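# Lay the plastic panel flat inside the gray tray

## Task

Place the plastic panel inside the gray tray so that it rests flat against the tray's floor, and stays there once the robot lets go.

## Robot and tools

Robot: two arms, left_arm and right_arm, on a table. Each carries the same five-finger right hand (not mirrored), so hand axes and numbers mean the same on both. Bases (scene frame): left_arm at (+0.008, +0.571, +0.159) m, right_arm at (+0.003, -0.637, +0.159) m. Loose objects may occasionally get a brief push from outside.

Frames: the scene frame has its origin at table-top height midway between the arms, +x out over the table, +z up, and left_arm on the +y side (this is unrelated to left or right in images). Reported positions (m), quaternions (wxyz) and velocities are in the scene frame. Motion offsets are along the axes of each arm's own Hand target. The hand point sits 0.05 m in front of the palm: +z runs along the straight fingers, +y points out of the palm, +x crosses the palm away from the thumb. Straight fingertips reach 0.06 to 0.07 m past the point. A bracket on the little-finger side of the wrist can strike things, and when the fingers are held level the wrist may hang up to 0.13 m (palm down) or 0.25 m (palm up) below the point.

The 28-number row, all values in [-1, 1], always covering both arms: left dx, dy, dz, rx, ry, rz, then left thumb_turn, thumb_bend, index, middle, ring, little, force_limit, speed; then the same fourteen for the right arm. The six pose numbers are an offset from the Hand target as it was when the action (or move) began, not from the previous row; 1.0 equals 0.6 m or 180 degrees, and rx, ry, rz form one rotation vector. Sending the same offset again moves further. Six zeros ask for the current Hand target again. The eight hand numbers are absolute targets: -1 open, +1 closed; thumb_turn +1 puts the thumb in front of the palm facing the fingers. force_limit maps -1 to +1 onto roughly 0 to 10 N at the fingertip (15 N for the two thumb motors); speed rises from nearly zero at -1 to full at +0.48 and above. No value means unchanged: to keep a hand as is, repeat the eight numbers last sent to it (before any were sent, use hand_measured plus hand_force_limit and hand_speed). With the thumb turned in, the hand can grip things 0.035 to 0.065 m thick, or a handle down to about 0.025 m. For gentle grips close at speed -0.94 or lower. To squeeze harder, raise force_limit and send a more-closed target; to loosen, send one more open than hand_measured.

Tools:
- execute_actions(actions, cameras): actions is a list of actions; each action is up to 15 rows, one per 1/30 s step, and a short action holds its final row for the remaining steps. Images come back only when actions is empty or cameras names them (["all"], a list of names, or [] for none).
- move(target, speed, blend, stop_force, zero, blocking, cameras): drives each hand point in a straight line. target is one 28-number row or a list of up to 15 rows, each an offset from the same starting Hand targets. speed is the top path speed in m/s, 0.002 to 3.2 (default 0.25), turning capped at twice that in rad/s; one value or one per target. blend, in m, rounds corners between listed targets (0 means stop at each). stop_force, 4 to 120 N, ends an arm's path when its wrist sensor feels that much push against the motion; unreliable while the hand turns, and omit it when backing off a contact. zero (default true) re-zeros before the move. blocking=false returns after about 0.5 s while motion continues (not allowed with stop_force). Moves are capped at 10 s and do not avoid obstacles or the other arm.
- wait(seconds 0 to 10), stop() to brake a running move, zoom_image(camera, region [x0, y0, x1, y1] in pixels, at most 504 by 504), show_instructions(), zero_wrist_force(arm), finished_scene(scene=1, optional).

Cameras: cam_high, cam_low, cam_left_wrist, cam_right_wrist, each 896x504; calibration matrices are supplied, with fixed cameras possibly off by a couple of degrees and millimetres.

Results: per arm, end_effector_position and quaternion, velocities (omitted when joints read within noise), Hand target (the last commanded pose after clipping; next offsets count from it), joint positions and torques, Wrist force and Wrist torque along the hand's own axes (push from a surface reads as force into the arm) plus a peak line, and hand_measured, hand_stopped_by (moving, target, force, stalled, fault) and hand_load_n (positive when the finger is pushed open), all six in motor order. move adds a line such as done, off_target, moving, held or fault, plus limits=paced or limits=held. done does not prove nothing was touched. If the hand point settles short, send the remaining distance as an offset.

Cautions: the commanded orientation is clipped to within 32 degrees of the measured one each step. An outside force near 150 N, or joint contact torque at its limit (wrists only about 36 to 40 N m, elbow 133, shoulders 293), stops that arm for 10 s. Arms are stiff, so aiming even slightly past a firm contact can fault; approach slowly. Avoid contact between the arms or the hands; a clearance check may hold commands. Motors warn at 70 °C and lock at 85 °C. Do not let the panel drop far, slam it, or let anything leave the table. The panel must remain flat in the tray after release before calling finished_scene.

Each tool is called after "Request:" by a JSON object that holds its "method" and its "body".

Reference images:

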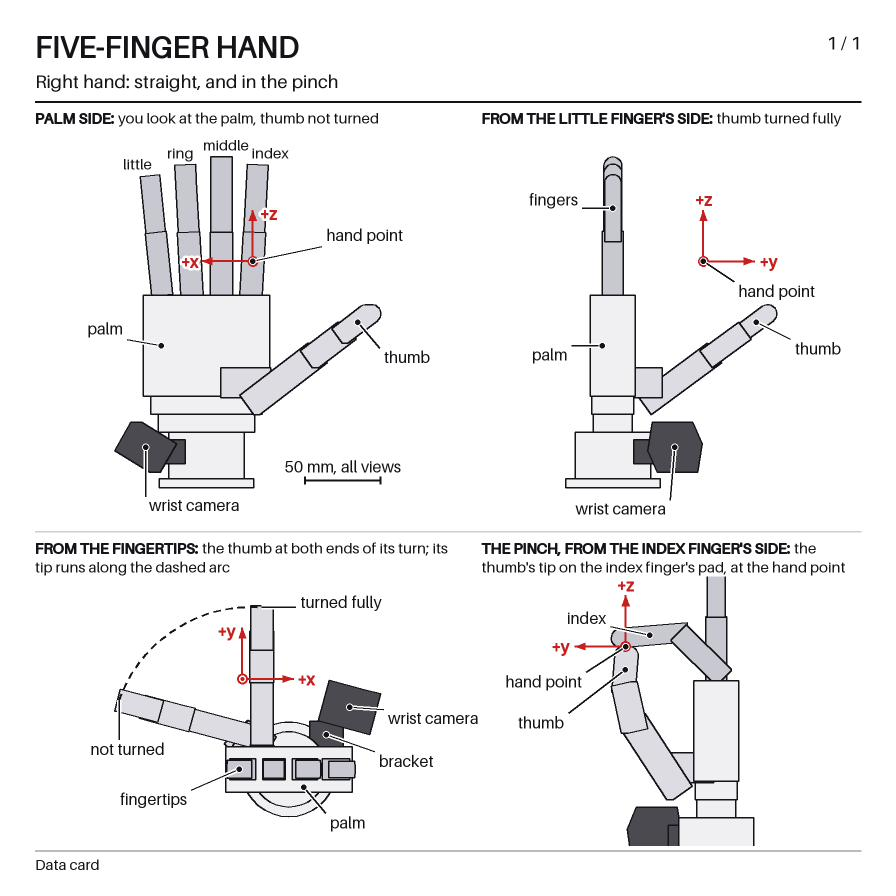

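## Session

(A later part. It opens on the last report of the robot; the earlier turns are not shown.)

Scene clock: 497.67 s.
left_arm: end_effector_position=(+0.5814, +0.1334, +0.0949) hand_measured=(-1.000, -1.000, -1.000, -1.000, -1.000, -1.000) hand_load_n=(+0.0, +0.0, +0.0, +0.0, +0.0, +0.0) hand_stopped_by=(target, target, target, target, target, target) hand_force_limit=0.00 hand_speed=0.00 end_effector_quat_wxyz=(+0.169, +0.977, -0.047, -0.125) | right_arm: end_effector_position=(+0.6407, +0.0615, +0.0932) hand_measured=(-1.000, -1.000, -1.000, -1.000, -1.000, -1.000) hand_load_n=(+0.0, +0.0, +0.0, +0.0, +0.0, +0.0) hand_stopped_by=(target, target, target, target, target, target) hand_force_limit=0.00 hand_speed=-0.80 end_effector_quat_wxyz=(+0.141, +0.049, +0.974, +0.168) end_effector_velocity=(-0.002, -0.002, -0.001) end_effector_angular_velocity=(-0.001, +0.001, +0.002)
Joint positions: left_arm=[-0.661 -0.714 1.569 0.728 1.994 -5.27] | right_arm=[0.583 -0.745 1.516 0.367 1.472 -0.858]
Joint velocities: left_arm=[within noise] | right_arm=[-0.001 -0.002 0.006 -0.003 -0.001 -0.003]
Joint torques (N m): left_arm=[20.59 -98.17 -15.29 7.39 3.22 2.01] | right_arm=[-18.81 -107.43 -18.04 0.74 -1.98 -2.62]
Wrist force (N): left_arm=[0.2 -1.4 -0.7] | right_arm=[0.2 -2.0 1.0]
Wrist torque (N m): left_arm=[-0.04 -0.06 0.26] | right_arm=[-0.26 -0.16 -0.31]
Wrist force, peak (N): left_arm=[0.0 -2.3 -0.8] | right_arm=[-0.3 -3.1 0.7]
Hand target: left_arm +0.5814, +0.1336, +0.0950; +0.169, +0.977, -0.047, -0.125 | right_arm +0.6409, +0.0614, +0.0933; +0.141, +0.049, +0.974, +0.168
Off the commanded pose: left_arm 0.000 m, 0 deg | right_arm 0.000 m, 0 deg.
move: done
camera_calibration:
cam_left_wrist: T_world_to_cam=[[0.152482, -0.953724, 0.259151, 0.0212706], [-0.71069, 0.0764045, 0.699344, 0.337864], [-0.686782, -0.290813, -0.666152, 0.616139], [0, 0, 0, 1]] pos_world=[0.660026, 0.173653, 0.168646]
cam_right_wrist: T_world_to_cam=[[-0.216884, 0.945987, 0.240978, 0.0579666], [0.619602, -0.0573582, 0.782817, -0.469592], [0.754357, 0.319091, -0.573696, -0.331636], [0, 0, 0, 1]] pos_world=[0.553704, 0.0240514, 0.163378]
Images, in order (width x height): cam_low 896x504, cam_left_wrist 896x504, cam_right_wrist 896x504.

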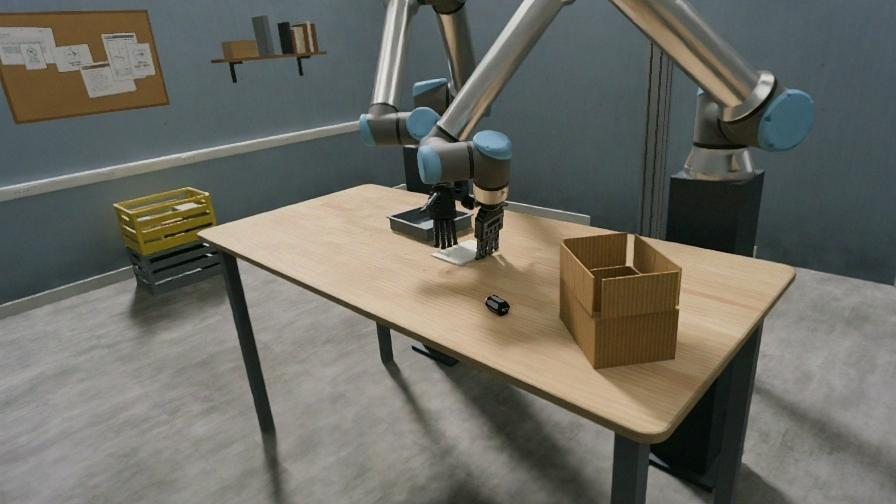

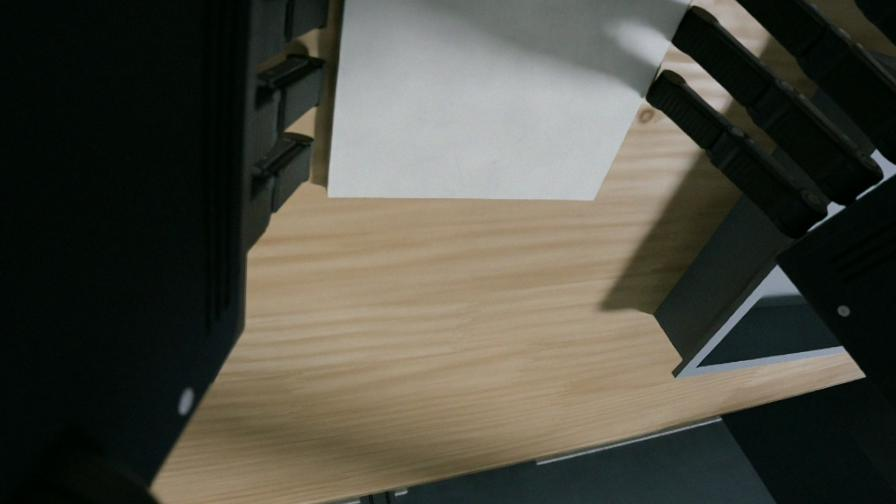

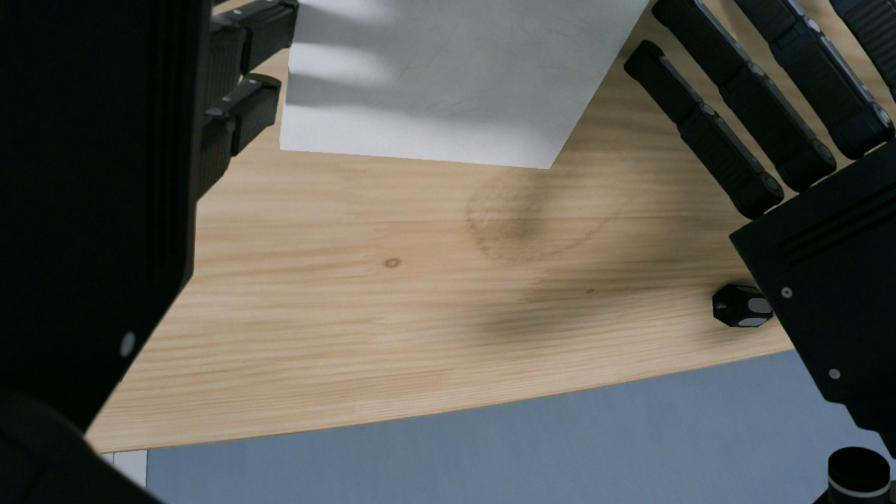

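Request:
{"method": "zero_wrist_force", "body": {"arm": "left_arm"}}

Request:
{"method": "zero_wrist_force", "body": {"arm": "right_arm"}}

Request:
{"method": "move", "body": {"target": [0,0,0,0,0,0,-1,-1,-1,-1,-1,-1,0,0,0.0031,0.0313,0.011,0,0,0,-1,-1,-1,-1,-1,-1,0,-0.8], "speed": 0.01, "stop_force": 6, "cameras": ["cam_low","cam_right_wrist","cam_left_wrist"]}}

Wrist force sensor zeroed.

Wrist force sensor zeroed.

Scene clock: 501.83 s.
left_arm: end_effector_position=(+0.5814, +0.1336, +0.0950) hand_measured=(-1.000, -1.000, -1.000, -1.000, -1.000, -1.000) hand_load_n=(+0.0, +0.0, -0.5, +0.0, +0.0, +0.0) hand_stopped_by=(target, target, target, target, target, target) hand_force_limit=0.00 hand_speed=0.00 end_effector_quat_wxyz=(+0.169, +0.977, -0.047, -0.125) | right_arm: end_effector_position=(+0.6412, +0.0677, +0.0933) hand_measured=(-1.000, -1.000, -1.000, -1.000, -1.000, -1.000) hand_load_n=(+0.0, +0.0, +0.0, -0.5, +0.0, +0.0) hand_stopped_by=(target, target, target, target, target, target) hand_force_limit=0.00 hand_speed=-0.80 end_effector_quat_wxyz=(+0.141, +0.049, +0.974, +0.168)
Joint positions: left_arm=[-0.661 -0.714 1.57 0.728 1.994 -5.27] | right_arm=[0.589 -0.739 1.504 0.373 1.475 -0.852]
Joint torques (N m): left_arm=[21.25 -102.29 -14.94 7.54 -1.78 1.84] | right_arm=[12.87 -91.48 -26.5 4.28 1.65 1.66]
Wrist force (N, zeroed by zero_wrist_force): left_arm=[-0.3 0.0 0.0] | right_arm=[0.1 0.2 -0.6]
Wrist torque (N m, zeroed by zero_wrist_force): left_arm=[0.00 0.04 -0.02] | right_arm=[0.08 0.00 0.01]
Wrist force, peak (N, zeroed by zero_wrist_force): left_arm=[-0.1 -0.5 0.4] | right_arm=[0.0 -0.4 -0.8]
Hand target: left_arm +0.5814, +0.1336, +0.0950; +0.169, +0.977, -0.047, -0.125 | right_arm +0.6412, +0.0677, +0.0933; +0.141, +0.049, +0.974, +0.168 (not the last commanded pose)
Off the commanded pose: left_arm 0.000 m, 0 deg | right_arm 0.014 m, 0 deg.
move: held (right_arm; a check stopped the path); limits=held
pose unreachable (right arm): on one or more control steps of this call, first in action 0 (counted from 0), this arm could not follow its commanded pose, so it was not sent that pose on those steps. It may still have moved: this result reports where it is.
cause: moving toward the commanded pose would bring a part of the arm too close to another arm (a part of this arm just beyond joint 4 (wrist 1) and a part of the left arm just beyond its joint 3 (elbow), along the way the arms are being sent, or toward where that arm still pushes).
camera_calibration:
cam_left_wrist: T_world_to_cam=[[0.152615, -0.953703, 0.259149, 0.0214391], [-0.71068, 0.0763123, 0.699364, 0.337778], [-0.686762, -0.290906, -0.666132, 0.616292], [0, 0, 0, 1]] pos_world=[0.660027, 0.173953, 0.168746]
cam_right_wrist: T_world_to_cam=[[-0.216959, 0.945947, 0.241068, 0.0522142], [0.619448, -0.057451, 0.782933, -0.469554], [0.754462, 0.319193, -0.5735, -0.334028], [0, 0, 0, 1]] pos_world=[0.554204, 0.0302512, 0.163477]
Images, in order (width x height): cam_low 896x504, cam_left_wrist 896x504, cam_right_wrist 896x504.

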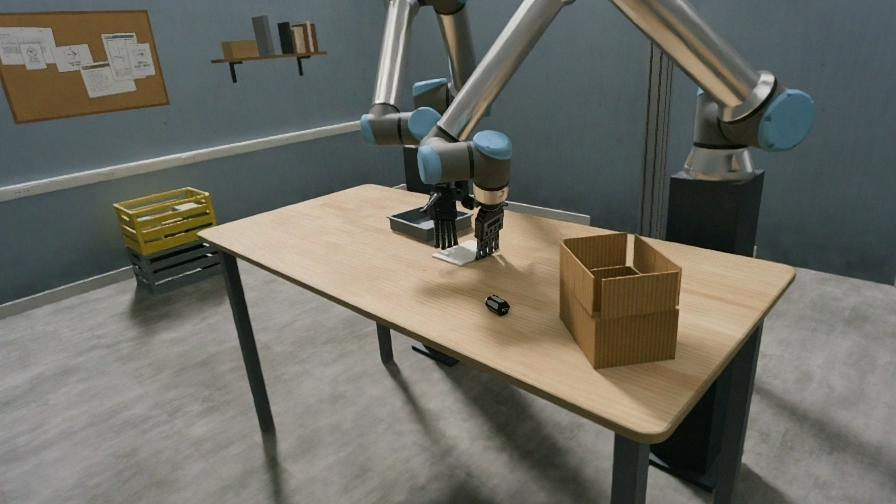

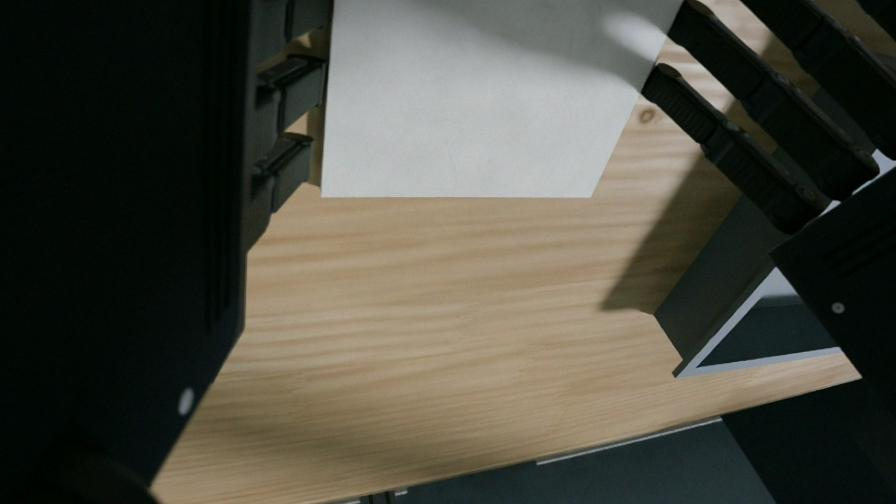

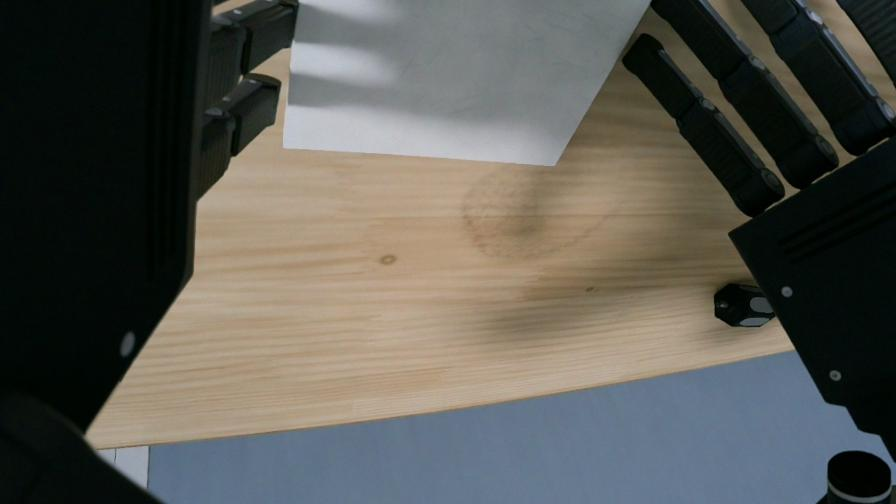

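Request:
{"method": "move", "body": {"target": [[-0.0033,-0.0376,-0.0133,0,0,0,-1,-1,-1,-1,-1,-1,0,0,-0.004,-0.0403,-0.014,0,0,0,-1,-1,-1,-1,-1,-1,0,-0.8],[-0.0107,0.003,-0.1058,0,0.1444,0,-1,-1,-1,-1,-1,-1,0,0,-0.017,-0.0058,-0.1112,0,0.1556,0,-1,-1,-1,-1,-1,-1,0,-0.8]], "speed": 0.15, "cameras": ["cam_high","cam_low","cam_right_wrist","cam_left_wrist"]}}

Scene clock: 546.60 s.
left_arm: end_effector_position=(+0.5915, +0.1529, +0.1549) hand_measured=(-1.000, -1.000, -1.000, -1.000, -1.000, -1.000) hand_load_n=(+0.0, +0.0, +0.0, +0.0, +0.0, +0.0) hand_stopped_by=(target, target, target, target, target, target) hand_force_limit=0.00 hand_speed=0.00 end_effector_quat_wxyz=(+0.175, +0.980, -0.008, +0.098) | right_arm: end_effector_position=(+0.6315, +0.0419, +0.1550) hand_measured=(-1.000, -1.000, -1.000, -1.000, -1.000, -1.000) hand_load_n=(+0.0, +0.0, +0.0, +0.0, +0.0, +0.0) hand_stopped_by=(target, target, target, target, target, target) hand_force_limit=0.00 hand_speed=-0.80 end_effector_quat_wxyz=(-0.099, +0.007, +0.980, +0.175)
Joint positions: left_arm=[-0.73 -1.001 1.839 0.351 1.704 -5.448] | right_arm=[0.469 -0.678 1.313 0.948 1.166 -1.082]
Joint torques (N m): left_arm=[20.68 -79.6 -30.23 3.7 -0.68 1.65] | right_arm=[19.52 -111.41 -26.13 6.26 -0.62 0.34]
Wrist force (N, zeroed by zero_wrist_force): left_arm=[-1.0 0.1 0.1] | right_arm=[0.1 0.7 -0.1]
Wrist torque (N m, zeroed by zero_wrist_force): left_arm=[0.04 0.06 -0.06] | right_arm=[0.10 0.01 0.18]
Wrist force, peak (N, zeroed by zero_wrist_force): left_arm=[-1.3 0.5 0.2] | right_arm=[-0.4 0.9 -0.8]
Hand target: left_arm +0.5917, +0.1530, +0.1549; +0.175, +0.980, -0.008, +0.098 | right_arm +0.6313, +0.0420, +0.1550; -0.099, +0.007, +0.980, +0.175
Off the commanded pose: left_arm 0.000 m, 0 deg | right_arm 0.000 m, 0 deg.
move: done
camera_calibration:
cam_left_wrist: T_world_to_cam=[[0.168435, -0.921526, 0.349886, -0.00557704], [-0.93883, -0.0418111, 0.341832, 0.509969], [-0.300378, -0.38606, -0.872199, 0.486661], [0, 0, 0, 1]] pos_world=[0.625896, 0.204063, 0.252093]
cam_right_wrist: T_world_to_cam=[[-0.231523, 0.900338, 0.368496, 0.0510153], [0.902544, 0.0574265, 0.426751, -0.641592], [0.363059, 0.431386, -0.82589, -0.00155331], [0, 0, 0, 1]] pos_world=[0.59144, -0.00841655, 0.253719]

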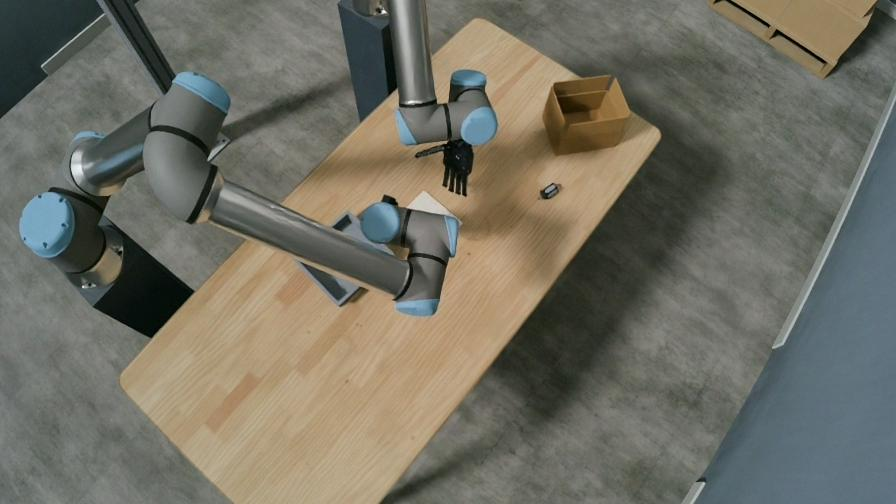

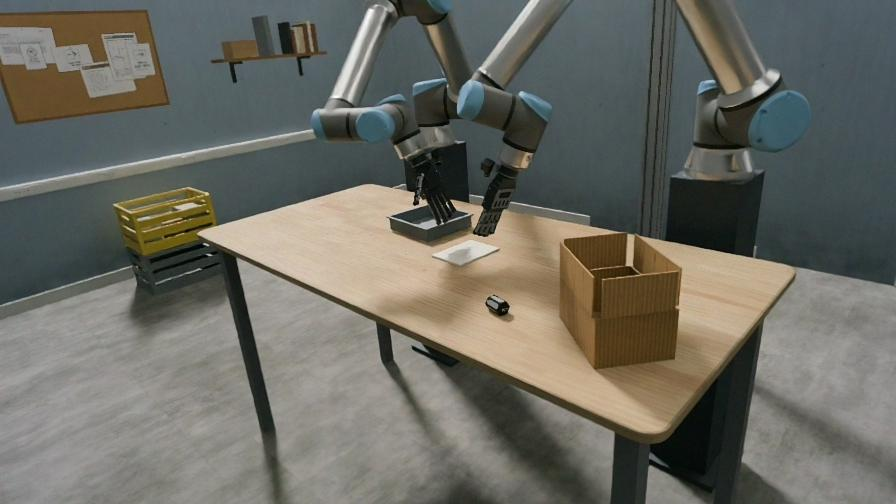

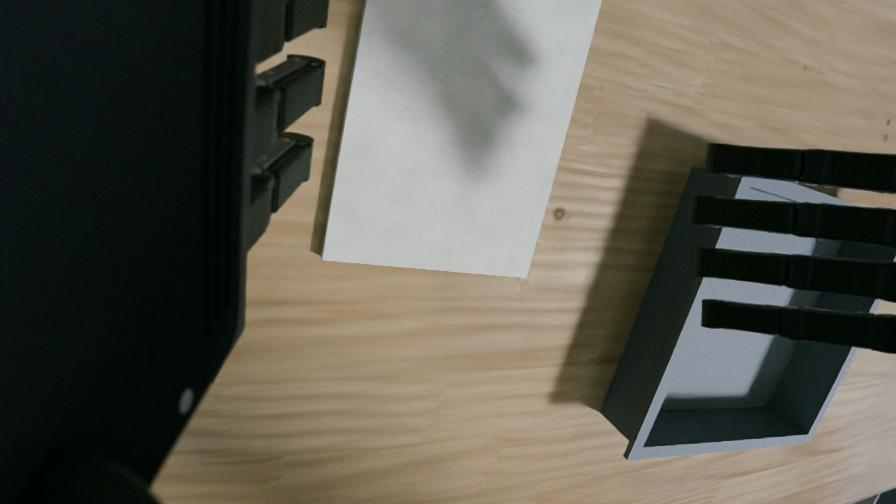

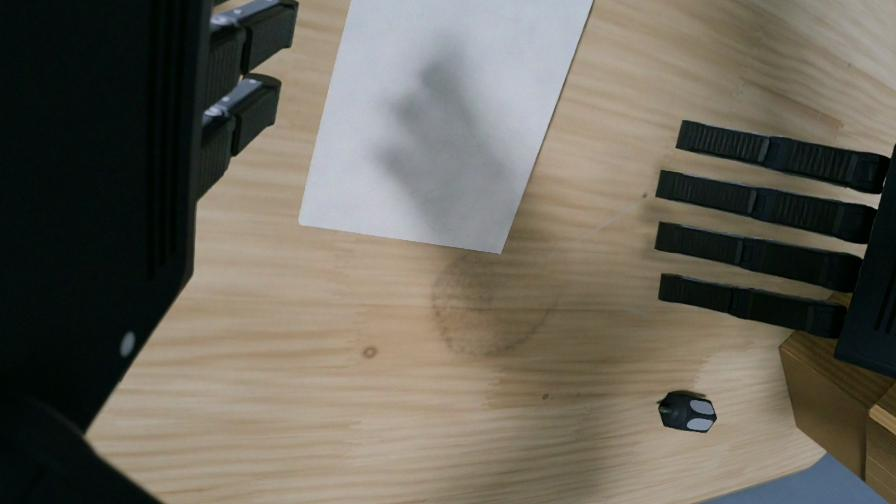

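Request:
{"method": "move", "body": {"target": [-0.0179,-0.0313,0.0842,0,0,0,-1,-1,-1,-1,-1,-1,0,0,-0.0179,-0.0313,0.0842,0,0,0,-1,-1,-1,-1,-1,-1,0,-0.8], "speed": 0.1}}

Request:
{"method": "move", "body": {"target": [-0.0081,-0.0143,0.0383,0,0,0,-1,-1,-1,-1,-1,-1,0,0,-0.0081,-0.0143,0.0383,0,0,0,-1,-1,-1,-1,-1,-1,0,-0.8], "speed": 0.01, "stop_force": 4, "cameras": ["cam_low","cam_right_wrist","cam_left_wrist"]}}

Scene clock: 553.97 s.
left_arm: end_effector_position=(+0.5915, +0.1531, +0.0999) hand_measured=(-1.000, -1.000, -1.000, -1.000, -1.000, -1.000) hand_load_n=(+0.0, +0.0, +0.0, +0.0, +0.0, +0.0) hand_stopped_by=(target, target, target, target, target, target) hand_force_limit=0.00 hand_speed=0.00 end_effector_quat_wxyz=(+0.175, +0.980, -0.008, +0.098) | right_arm: end_effector_position=(+0.6313, +0.0420, +0.1000) hand_measured=(-1.000, -1.000, -1.000, -1.000, -1.000, -1.000) hand_load_n=(+0.0, +0.0, +0.0, +0.0, +0.0, +0.0) hand_stopped_by=(target, target, target, target, target, target) hand_force_limit=0.00 hand_speed=-0.80 end_effector_quat_wxyz=(-0.099, +0.007, +0.980, +0.175)
Joint positions: left_arm=[-0.73 -0.929 1.849 0.268 1.704 -5.448] | right_arm=[0.47 -0.62 1.316 0.888 1.166 -1.082]
Joint torques (N m): left_arm=[-7.38 -86.33 -30.28 6.49 -2.28 -1.73] | right_arm=[21.83 -115.13 -31.54 5.88 -2.41 1.07]
Wrist force (N, zeroed by zero_wrist_force): left_arm=[-1.0 -0.5 0.3] | right_arm=[-0.3 0.7 -0.3]
Wrist torque (N m, zeroed by zero_wrist_force): left_arm=[-0.08 0.06 -0.06] | right_arm=[0.10 0.08 0.16]
Wrist force, peak (N, zeroed by zero_wrist_force): left_arm=[-1.3 -1.0 1.4] | right_arm=[-0.3 1.1 -1.5]
Hand target: left_arm +0.5916, +0.1530, +0.1000; +0.175, +0.980, -0.008, +0.098 | right_arm +0.6313, +0.0420, +0.1001; -0.099, +0.007, +0.980, +0.175
Off the commanded pose: left_arm 0.000 m, 0 deg | right_arm 0.000 m, 0 deg.
move: done

Scene clock: 556.67 s.
left_arm: end_effector_position=(+0.5916, +0.1530, +0.0837) hand_measured=(-1.000, -1.000, -1.000, -1.000, -1.000, -1.000) hand_load_n=(+0.0, +0.0, +0.0, +0.0, +0.5, +0.0) hand_stopped_by=(target, target, target, target, target, target) hand_force_limit=0.00 hand_speed=0.00 end_effector_quat_wxyz=(+0.175, +0.980, -0.008, +0.098) | right_arm: end_effector_position=(+0.6313, +0.0420, +0.0832) hand_measured=(-1.000, -1.000, -1.000, -1.000, -1.000, -1.000) hand_load_n=(+0.0, +0.0, +0.0, -0.5, +0.0, +0.0) hand_stopped_by=(target, target, target, target, target, target) hand_force_limit=0.00 hand_speed=-0.80 end_effector_quat_wxyz=(-0.099, +0.007, +0.980, +0.175)
Joint positions: left_arm=[-0.73 -0.907 1.851 0.245 1.704 -5.448] | right_arm=[0.47 -0.602 1.315 0.87 1.166 -1.082]
Joint torques (N m): left_arm=[-18.04 -84.64 -16.69 5.41 0.49 -0.18] | right_arm=[18.87 -112.8 -17.81 5.83 -1.89 1.47]
Wrist force (N, zeroed by zero_wrist_force): left_arm=[-0.9 -0.2 -4.3] | right_arm=[0.9 0.8 -4.2]
Wrist torque (N m, zeroed by zero_wrist_force): left_arm=[0.16 0.12 -0.06] | right_arm=[0.28 0.21 0.24]
Wrist force, peak (N, zeroed by zero_wrist_force): left_arm=[0.7 1.3 -11.2] | right_arm=[1.8 1.7 -10.2]
Hand target: left_arm +0.5916, +0.1530, +0.0837; +0.175, +0.980, -0.008, +0.098 (not the last commanded pose) | right_arm +0.6313, +0.0420, +0.0832; -0.099, +0.007, +0.980, +0.175 (not the last commanded pose)
Off the commanded pose: left_arm 0.009 m, 0 deg | right_arm 0.008 m, 0 deg.
move: contact (left_arm, right_arm)
camera_calibration:
cam_left_wrist: T_world_to_cam=[[0.168607, -0.921477, 0.34993, 0.0193759], [-0.938899, -0.0420681, 0.341613, 0.534546], [-0.300067, -0.386147, -0.872267, 0.424503], [0, 0, 0, 1]] pos_world=[0.625997, 0.204262, 0.180892]
cam_right_wrist: T_world_to_cam=[[-0.231666, 0.900288, 0.368527, 0.0773791], [0.902595, 0.0576271, 0.426617, -0.610824], [0.362841, 0.431463, -0.825946, -0.0606004], [0, 0, 0, 1]] pos_world=[0.591241, -0.00831662, 0.182019]
Images, in order (width x height): cam_low 896x504, cam_left_wrist 896x504, cam_right_wrist 896x504.

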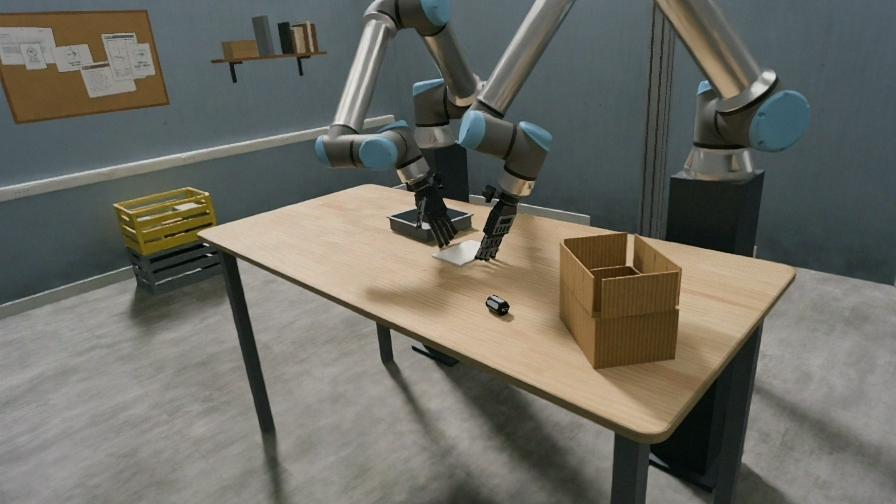

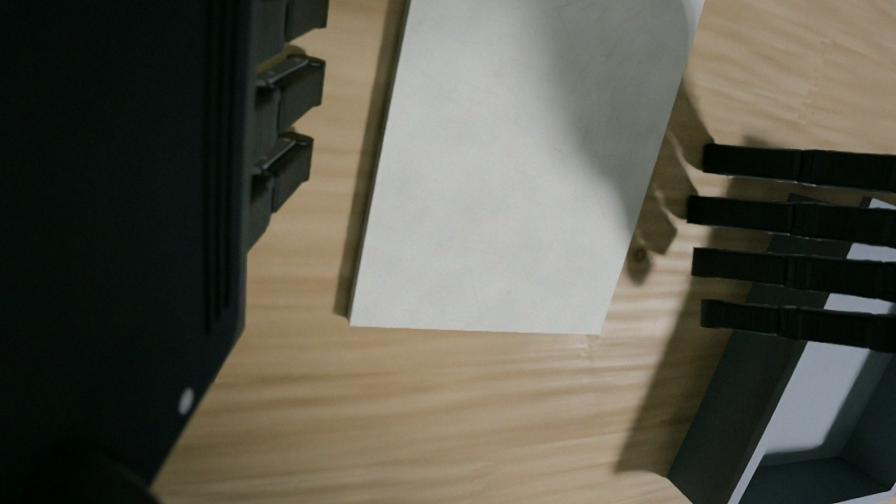

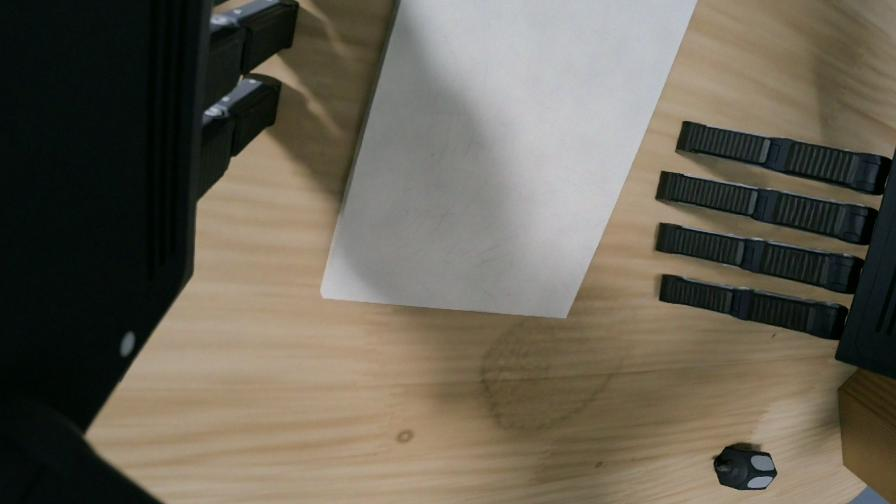

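Request:
{"method": "zoom_image", "body": {"camera": "cam_low", "region": [425, 225, 515, 270]}}

Request:
{"method": "zoom_image", "body": {"camera": "cam_left_wrist", "region": [620, 80, 800, 260]}}

Request:
{"method": "zoom_image", "body": {"camera": "cam_right_wrist", "region": [600, 80, 780, 260]}}

Scaled by 5.600 from the camera's 896x504 image, which has a finer 1280x720 frame.

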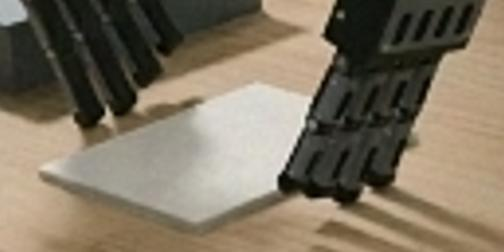

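Scaled by 2.800 from the camera's 896x504 image, which has a finer 1280x720 frame.

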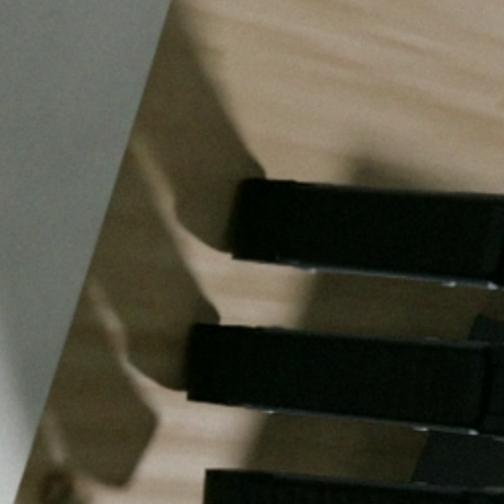

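Scaled by 2.800 from the camera's 896x504 image, which has a finer 1280x720 frame.

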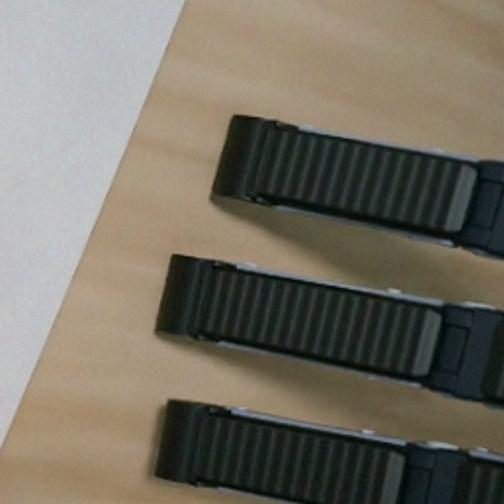

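Request:
{"method": "move", "body": {"target": [[0.0003,0.0006,-0.0015,0,0,0,-1,-1,-1,-1,-1,-1,0,0,0.0003,0.0006,-0.0015,0,0,0,-1,-1,-1,-1,-1,-1,0,-0.8],[-0.0014,0.0225,0.0063,0,0,0,-1,-1,-1,-1,-1,-1,0,0,-0.0021,0.0319,0.0097,0,0,0,-1,-1,-1,-1,-1,-1,0,-0.8]], "speed": 0.05}}

Request:
{"method": "zero_wrist_force", "body": {"arm": "left_arm"}}

Request:
{"method": "zero_wrist_force", "body": {"arm": "right_arm"}}

Request:
{"method": "move", "body": {"target": [0,0,0,0,0,0,-1,-1,-1,-1,-1,-1,0,0,-0.003,0.0392,0.0139,0,0,0,-1,-1,-1,-1,-1,-1,0,-0.8], "speed": 0.01, "stop_force": 6, "cameras": ["cam_low","cam_right_wrist","cam_left_wrist"]}}

Scene clock: 571.07 s.
left_arm: end_effector_position=(+0.5908, +0.1389, +0.0846) hand_measured=(-1.000, -1.000, -1.000, -1.000, -1.000, -1.000) hand_load_n=(+0.0, +0.0, +0.0, +0.0, +0.0, +0.0) hand_stopped_by=(target, target, target, target, target, target) hand_force_limit=0.00 hand_speed=0.00 end_effector_quat_wxyz=(+0.175, +0.980, -0.008, +0.098) | right_arm: end_effector_position=(+0.6321, +0.0621, +0.0841) hand_measured=(-1.000, -1.000, -1.000, -1.000, -1.000, -1.000) hand_load_n=(+0.0, -0.5, +0.0, +0.0, +0.0, +0.0) hand_stopped_by=(target, target, target, target, target, target) hand_force_limit=0.00 hand_speed=-0.80 end_effector_quat_wxyz=(-0.099, +0.007, +0.980, +0.175) end_effector_velocity=(-0.001, +0.000, +0.001) end_effector_angular_velocity=(+0.003, -0.001, +0.004)
Joint positions: left_arm=[-0.748 -0.903 1.838 0.251 1.697 -5.465] | right_arm=[0.491 -0.586 1.276 0.884 1.166 -1.059]
Joint velocities: left_arm=[within noise] | right_arm=[0 -0.001 0.002 -0.001 -0.002 -0.005]
Joint torques (N m): left_arm=[21.04 -84.4 -13.09 3.55 0.87 2.1] | right_arm=[-17.48 -119.72 -18.55 1.45 -2.35 -2.66]
Wrist force (N, zeroed by zero_wrist_force): left_arm=[-1.1 -0.4 -0.2] | right_arm=[-0.7 0.6 -0.3]
Wrist torque (N m, zeroed by zero_wrist_force): left_arm=[-0.03 0.08 -0.06] | right_arm=[0.10 0.13 -0.03]
Wrist force, peak (N, zeroed by zero_wrist_force): left_arm=[-0.9 0.1 -4.5] | right_arm=[0.9 0.8 -4.6]
Hand target: left_arm +0.5908, +0.1390, +0.0847; +0.175, +0.980, -0.008, +0.098 | right_arm +0.6323, +0.0620, +0.0841; -0.099, +0.007, +0.980, +0.175
Off the commanded pose: left_arm 0.000 m, 0 deg | right_arm 0.000 m, 0 deg.
move: done

Wrist force sensor zeroed.

Wrist force sensor zeroed.

Scene clock: 574.47 s.
left_arm: end_effector_position=(+0.5908, +0.1391, +0.0847) hand_measured=(-1.000, -1.000, -1.000, -1.000, -1.000, -1.000) hand_load_n=(+0.0, +0.0, +0.5, +0.5, +0.0, +0.0) hand_stopped_by=(target, target, target, target, target, target) hand_force_limit=0.00 hand_speed=0.00 end_effector_quat_wxyz=(+0.175, +0.980, -0.008, +0.098) | right_arm: end_effector_position=(+0.6335, +0.0840, +0.0841) hand_measured=(-1.000, -1.000, -1.000, -1.000, -1.000, -1.000) hand_load_n=(+0.0, +0.0, +0.5, +0.5, +0.0, +0.0) hand_stopped_by=(target, target, target, target, target, target) hand_force_limit=0.00 hand_speed=-0.80 end_effector_quat_wxyz=(-0.099, +0.007, +0.980, +0.175)
Joint positions: left_arm=[-0.748 -0.903 1.839 0.251 1.697 -5.464] | right_arm=[0.513 -0.567 1.231 0.9 1.166 -1.035]
Joint torques (N m): left_arm=[4.54 -85.37 -25.01 1.83 2.2 1.96] | right_arm=[-15.78 -118.55 -20.3 0.72 -4.7 -2.85]
Wrist force (N, zeroed by zero_wrist_force): left_arm=[0.0 -5.1 -4.8] | right_arm=[0.2 -4.1 -3.1]
Wrist torque (N m, zeroed by zero_wrist_force): left_arm=[0.50 0.01 0.00] | right_arm=[0.43 -0.04 0.03]
Wrist force, peak (N, zeroed by zero_wrist_force): left_arm=[0.3 -5.2 -5.0] | right_arm=[-0.1 -6.4 -4.3]
Hand target: left_arm +0.5908, +0.1390, +0.0847; +0.175, +0.980, -0.008, +0.098 | right_arm +0.6335, +0.0840, +0.0841; -0.099, +0.007, +0.980, +0.175 (not the last commanded pose)
Off the commanded pose: left_arm 0.000 m, 0 deg | right_arm 0.003 m, 0 deg.
move: contact (right_arm)
camera_calibration:
cam_left_wrist: T_world_to_cam=[[0.168607, -0.921477, 0.34993, 0.00626015], [-0.938899, -0.0420681, 0.341613, 0.532864], [-0.300067, -0.386147, -0.872267, 0.419729], [0, 0, 0, 1]] pos_world=[0.625197, 0.190262, 0.181892]
cam_right_wrist: T_world_to_cam=[[-0.231634, 0.900327, 0.368453, 0.0397378], [0.902597, 0.0576297, 0.426612, -0.615614], [0.362856, 0.431382, -0.825981, -0.0787767], [0, 0, 0, 1]] pos_world=[0.593441, 0.0336835, 0.182919]
Images, in order (width x height): cam_low 896x504, cam_left_wrist 896x504, cam_right_wrist 896x504.

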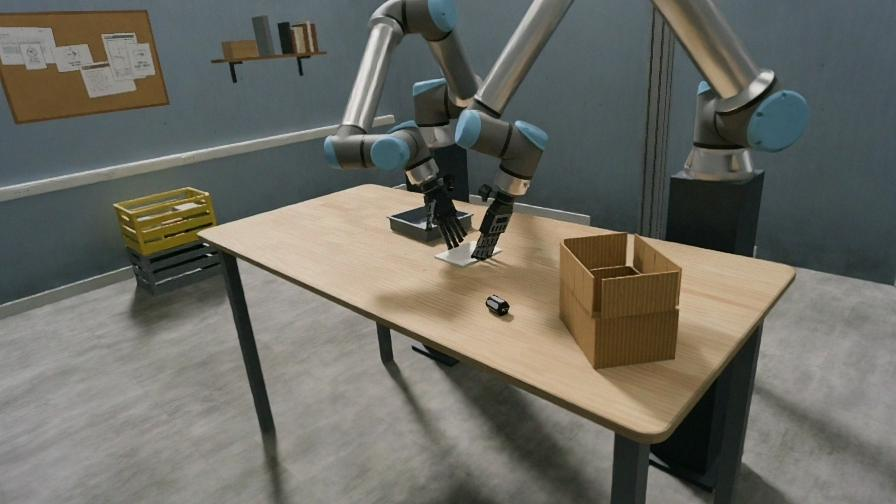

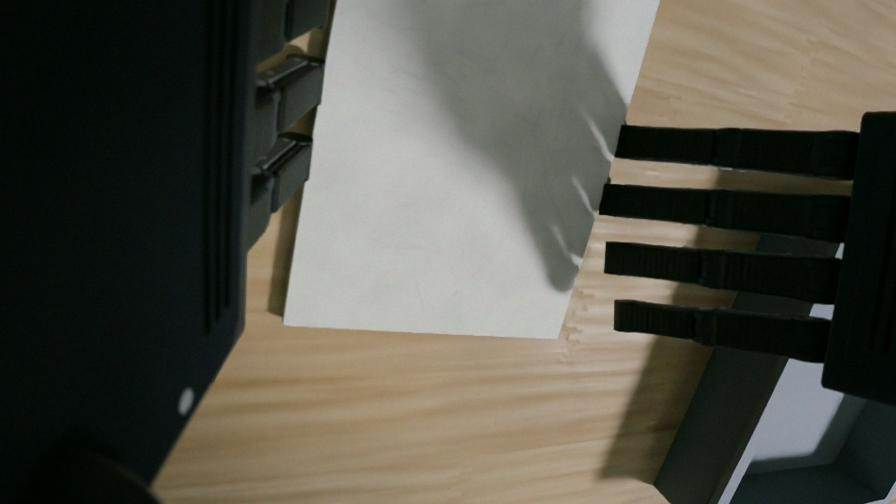

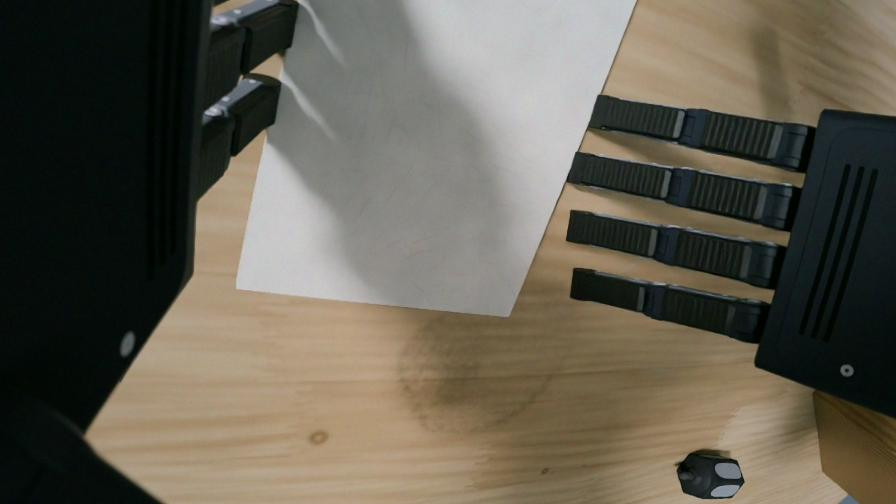

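Request:
{"method": "move", "body": {"target": [[0,0,0,0,0,0,-1,-1,-1,-1,-1,-1,0,0,0.0002,-0.0031,-0.0011,0,0,0,-1,-1,-1,-1,-1,-1,0,-0.8],[-0.0003,-0.0006,0.0015,0,0,0,-1,-1,-1,-1,-1,-1,0,0,-0.0001,-0.0037,0.0004,0,0,0,-1,-1,-1,-1,-1,-1,0,-0.8]], "speed": 0.02}}

Request:
{"method": "move", "body": {"target": [0,0,0,0,0,0,-1,-1,-1,-1,-1,-1,0,0,-0.001,0.0125,0.0044,0,0,0,-1,-1,-1,-1,-1,-1,0,-0.8], "speed": 0.01, "stop_force": 10}}

Scene clock: 584.73 s.
left_arm: end_effector_position=(+0.5908, +0.1390, +0.0837) hand_measured=(-1.000, -1.000, -1.000, -1.000, -1.000, -1.000) hand_load_n=(+0.0, +0.0, -0.5, -0.5, +0.0, +0.0) hand_stopped_by=(target, target, target, target, target, target) hand_force_limit=0.00 hand_speed=0.00 end_effector_quat_wxyz=(+0.175, +0.980, -0.008, +0.098) | right_arm: end_effector_position=(+0.6334, +0.0820, +0.0831) hand_measured=(-1.000, -1.000, -1.000, -1.000, -1.000, -1.000) hand_load_n=(-0.5, +0.0, +0.0, -1.0, +0.0, +0.5) hand_stopped_by=(target, target, target, target, target, target) hand_force_limit=0.00 hand_speed=-0.80 end_effector_quat_wxyz=(-0.099, +0.007, +0.980, +0.175)
Joint positions: left_arm=[-0.748 -0.902 1.839 0.249 1.697 -5.464] | right_arm=[0.511 -0.567 1.236 0.897 1.166 -1.037]
Joint torques (N m): left_arm=[-13.02 -70.04 -24.58 0.82 2.72 2.06] | right_arm=[-12.86 -104.06 -27.26 2.42 -1.8 -1.77]
Wrist force (N, zeroed by zero_wrist_force): left_arm=[1.8 1.4 -16.2] | right_arm=[0.5 0.6 -3.9]
Wrist torque (N m, zeroed by zero_wrist_force): left_arm=[0.88 0.24 0.13] | right_arm=[0.17 0.08 0.04]
Wrist force, peak (N, zeroed by zero_wrist_force): left_arm=[1.8 1.4 -16.2] | right_arm=[0.1 -4.7 -2.8]
Hand target: left_arm +0.5908, +0.1391, +0.0837; +0.175, +0.980, -0.008, +0.098 | right_arm +0.6334, +0.0820, +0.0831; -0.099, +0.007, +0.980, +0.175
Off the commanded pose: left_arm 0.000 m, 0 deg | right_arm 0.000 m, 0 deg.
move: done

Scene clock: 586.13 s.
left_arm: end_effector_position=(+0.5908, +0.1391, +0.0837) hand_measured=(-1.000, -1.000, -1.000, -1.000, -1.000, -1.000) hand_load_n=(+0.0, +0.0, +0.0, +0.0, +0.0, +0.0) hand_stopped_by=(target, target, target, target, target, target) hand_force_limit=0.00 hand_speed=0.00 end_effector_quat_wxyz=(+0.175, +0.980, -0.008, +0.098) | right_arm: end_effector_position=(+0.6336, +0.0840, +0.0832) hand_measured=(-1.000, -1.000, -1.000, -1.000, -1.000, -1.000) hand_load_n=(+0.0, +0.0, +0.5, +0.0, +0.0, +0.0) hand_stopped_by=(target, target, target, target, target, target) hand_force_limit=0.00 hand_speed=-0.80 end_effector_quat_wxyz=(-0.099, +0.007, +0.980, +0.175)
Joint positions: left_arm=[-0.748 -0.902 1.839 0.249 1.697 -5.464] | right_arm=[0.513 -0.565 1.231 0.899 1.166 -1.035]
Joint torques (N m): left_arm=[16.71 -65.78 -12.67 2.46 3.06 1.41] | right_arm=[-10.5 -111.98 -19.15 0.45 -3.72 -2.78]
Wrist force (N, zeroed by zero_wrist_force): left_arm=[1.8 -2.2 -20.7] | right_arm=[-0.7 -5.3 -9.7]
Wrist torque (N m, zeroed by zero_wrist_force): left_arm=[1.28 0.22 0.11] | right_arm=[0.87 -0.01 -0.01]
Wrist force, peak (N, zeroed by zero_wrist_force): left_arm=[1.5 -2.6 -21.2] | right_arm=[0.4 -9.7 -12.4]
Hand target: left_arm +0.5908, +0.1391, +0.0837; +0.175, +0.980, -0.008, +0.098 | right_arm +0.6336, +0.0840, +0.0832; -0.099, +0.007, +0.980, +0.175 (not the last commanded pose)
Off the commanded pose: left_arm 0.000 m, 0 deg | right_arm 0.006 m, 0 deg.
move: contact (right_arm)

Request:
{"method": "move", "body": {"target": [0,0,0,0,0,0,-1,-1,-1,-1,-1,-1,0,0,-0.001,0.0125,0.0044,0,0,0,-1,-1,-1,-1,-1,-1,0,-0.8], "speed": 0.005, "stop_force": 8}}

Request:
{"method": "move", "body": {"target": [0.001,0.0017,-0.0046,0,0,0,-1,-1,-1,-1,-1,-1,0,0,0.001,0.0017,-0.0046,0,0,0,-1,-1,-1,-1,-1,-1,0,-0.8], "speed": 0.01, "cameras": ["cam_low","cam_right_wrist","cam_left_wrist"]}}

Scene clock: 591.57 s.
left_arm: end_effector_position=(+0.5908, +0.1391, +0.0837) hand_measured=(-1.000, -1.000, -1.000, -1.000, -1.000, -1.000) hand_load_n=(+0.0, +0.0, +0.0, +0.0, -0.5, +0.0) hand_stopped_by=(target, target, target, target, target, target) hand_force_limit=0.00 hand_speed=0.00 end_effector_quat_wxyz=(+0.175, +0.980, -0.008, +0.098) | right_arm: end_effector_position=(+0.6338, +0.0848, +0.0832) hand_measured=(-1.000, -1.000, -1.000, -1.000, -1.000, -1.000) hand_load_n=(+0.0, +0.0, +1.0, +1.0, +0.0, +0.0) hand_stopped_by=(target, target, target, target, target, target) hand_force_limit=0.00 hand_speed=-0.80 end_effector_quat_wxyz=(-0.099, +0.007, +0.980, +0.175)
Joint positions: left_arm=[-0.748 -0.902 1.839 0.249 1.697 -5.464] | right_arm=[0.513 -0.565 1.229 0.9 1.166 -1.034]
Joint torques (N m): left_arm=[12.15 -61.74 -15.61 1.28 3.14 -0.07] | right_arm=[-8.77 -111.68 -20.63 -0.73 -4.72 -3.59]
Wrist force (N, zeroed by zero_wrist_force): left_arm=[2.2 -2.8 -22.4] | right_arm=[0.4 -10.1 -14.0]
Wrist torque (N m, zeroed by zero_wrist_force): left_arm=[1.41 0.21 0.13] | right_arm=[1.44 0.10 0.02]
Wrist force, peak (N, zeroed by zero_wrist_force): left_arm=[1.7 -2.7 -22.5] | right_arm=[1.8 -12.7 -15.6]
Hand target: left_arm +0.5908, +0.1391, +0.0837; +0.175, +0.980, -0.008, +0.098 | right_arm +0.6338, +0.0848, +0.0832; -0.099, +0.007, +0.980, +0.175 (not the last commanded pose)
Off the commanded pose: left_arm 0.000 m, 0 deg | right_arm 0.007 m, 0 deg.
move: contact (right_arm)

Scene clock: 592.27 s.
left_arm: end_effector_position=(+0.5908, +0.1391, +0.0867) hand_measured=(-1.000, -1.000, -1.000, -1.000, -1.000, -1.000) hand_load_n=(+0.0, +0.0, +1.0, +1.0, +0.0, +0.0) hand_stopped_by=(target, target, target, target, target, target) hand_force_limit=0.00 hand_speed=0.00 end_effector_quat_wxyz=(+0.175, +0.980, -0.008, +0.098) | right_arm: end_effector_position=(+0.6338, +0.0848, +0.0863) hand_measured=(-1.000, -1.000, -1.000, -1.000, -1.000, -1.000) hand_load_n=(+0.0, -0.5, +0.5, +0.5, +0.0, +0.0) hand_stopped_by=(target, target, target, target, target, target) hand_force_limit=0.00 hand_speed=-0.80 end_effector_quat_wxyz=(-0.099, +0.007, +0.980, +0.175)
Joint positions: left_arm=[-0.748 -0.906 1.839 0.254 1.697 -5.464] | right_arm=[0.513 -0.568 1.229 0.903 1.166 -1.034]
Joint torques (N m): left_arm=[15.27 -80.31 -35.65 1.79 3.52 1.13] | right_arm=[-7.67 -111.89 -22.98 4 -4.88 -3.39]
Wrist force (N, zeroed by zero_wrist_force): left_arm=[-0.3 -9.4 -2.4] | right_arm=[-0.1 -8.7 -2.8]
Wrist torque (N m, zeroed by zero_wrist_force): left_arm=[0.58 -0.07 -0.05] | right_arm=[0.71 -0.07 0.00]
Wrist force, peak (N, zeroed by zero_wrist_force): left_arm=[2.1 -2.7 -22.1] | right_arm=[0.3 -9.8 -14.2]
Hand target: left_arm +0.5908, +0.1391, +0.0867; +0.175, +0.980, -0.008, +0.098 | right_arm +0.6338, +0.0848, +0.0862; -0.099, +0.007, +0.980, +0.175
Off the commanded pose: left_arm 0.000 m, 0 deg | right_arm 0.000 m, 0 deg.
move: done
camera_calibration:
cam_left_wrist: T_world_to_cam=[[0.168689, -0.92148, 0.349885, 0.00551775], [-0.938855, -0.0421165, 0.341727, 0.532141], [-0.300159, -0.386137, -0.87224, 0.421524], [0, 0, 0, 1]] pos_world=[0.625197, 0.190262, 0.183892]
cam_right_wrist: T_world_to_cam=[[-0.231305, 0.900352, 0.368599, 0.0380767], [0.9026, 0.0572105, 0.426661, -0.616956], [0.363057, 0.431386, -0.825891, -0.0775858], [0, 0, 0, 1]] pos_world=[0.59384, 0.0344834, 0.185119]
Images, in order (width x height): cam_low 896x504, cam_left_wrist 896x504, cam_right_wrist 896x504.

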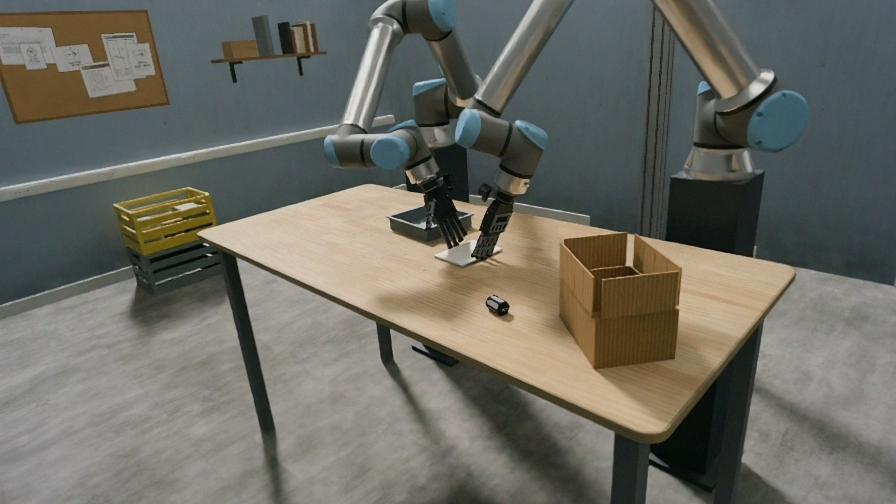

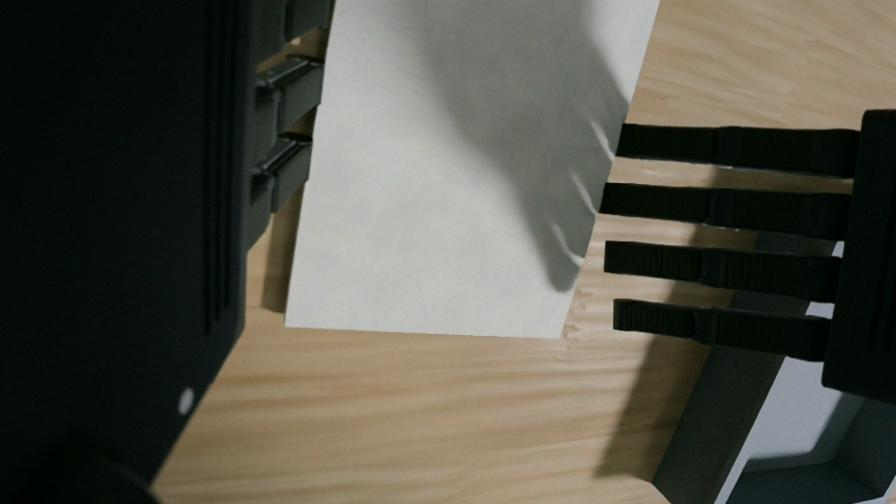

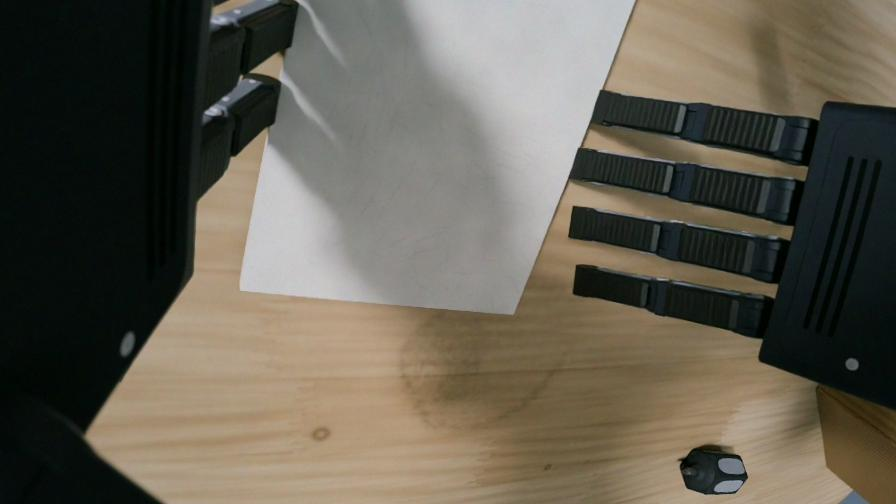

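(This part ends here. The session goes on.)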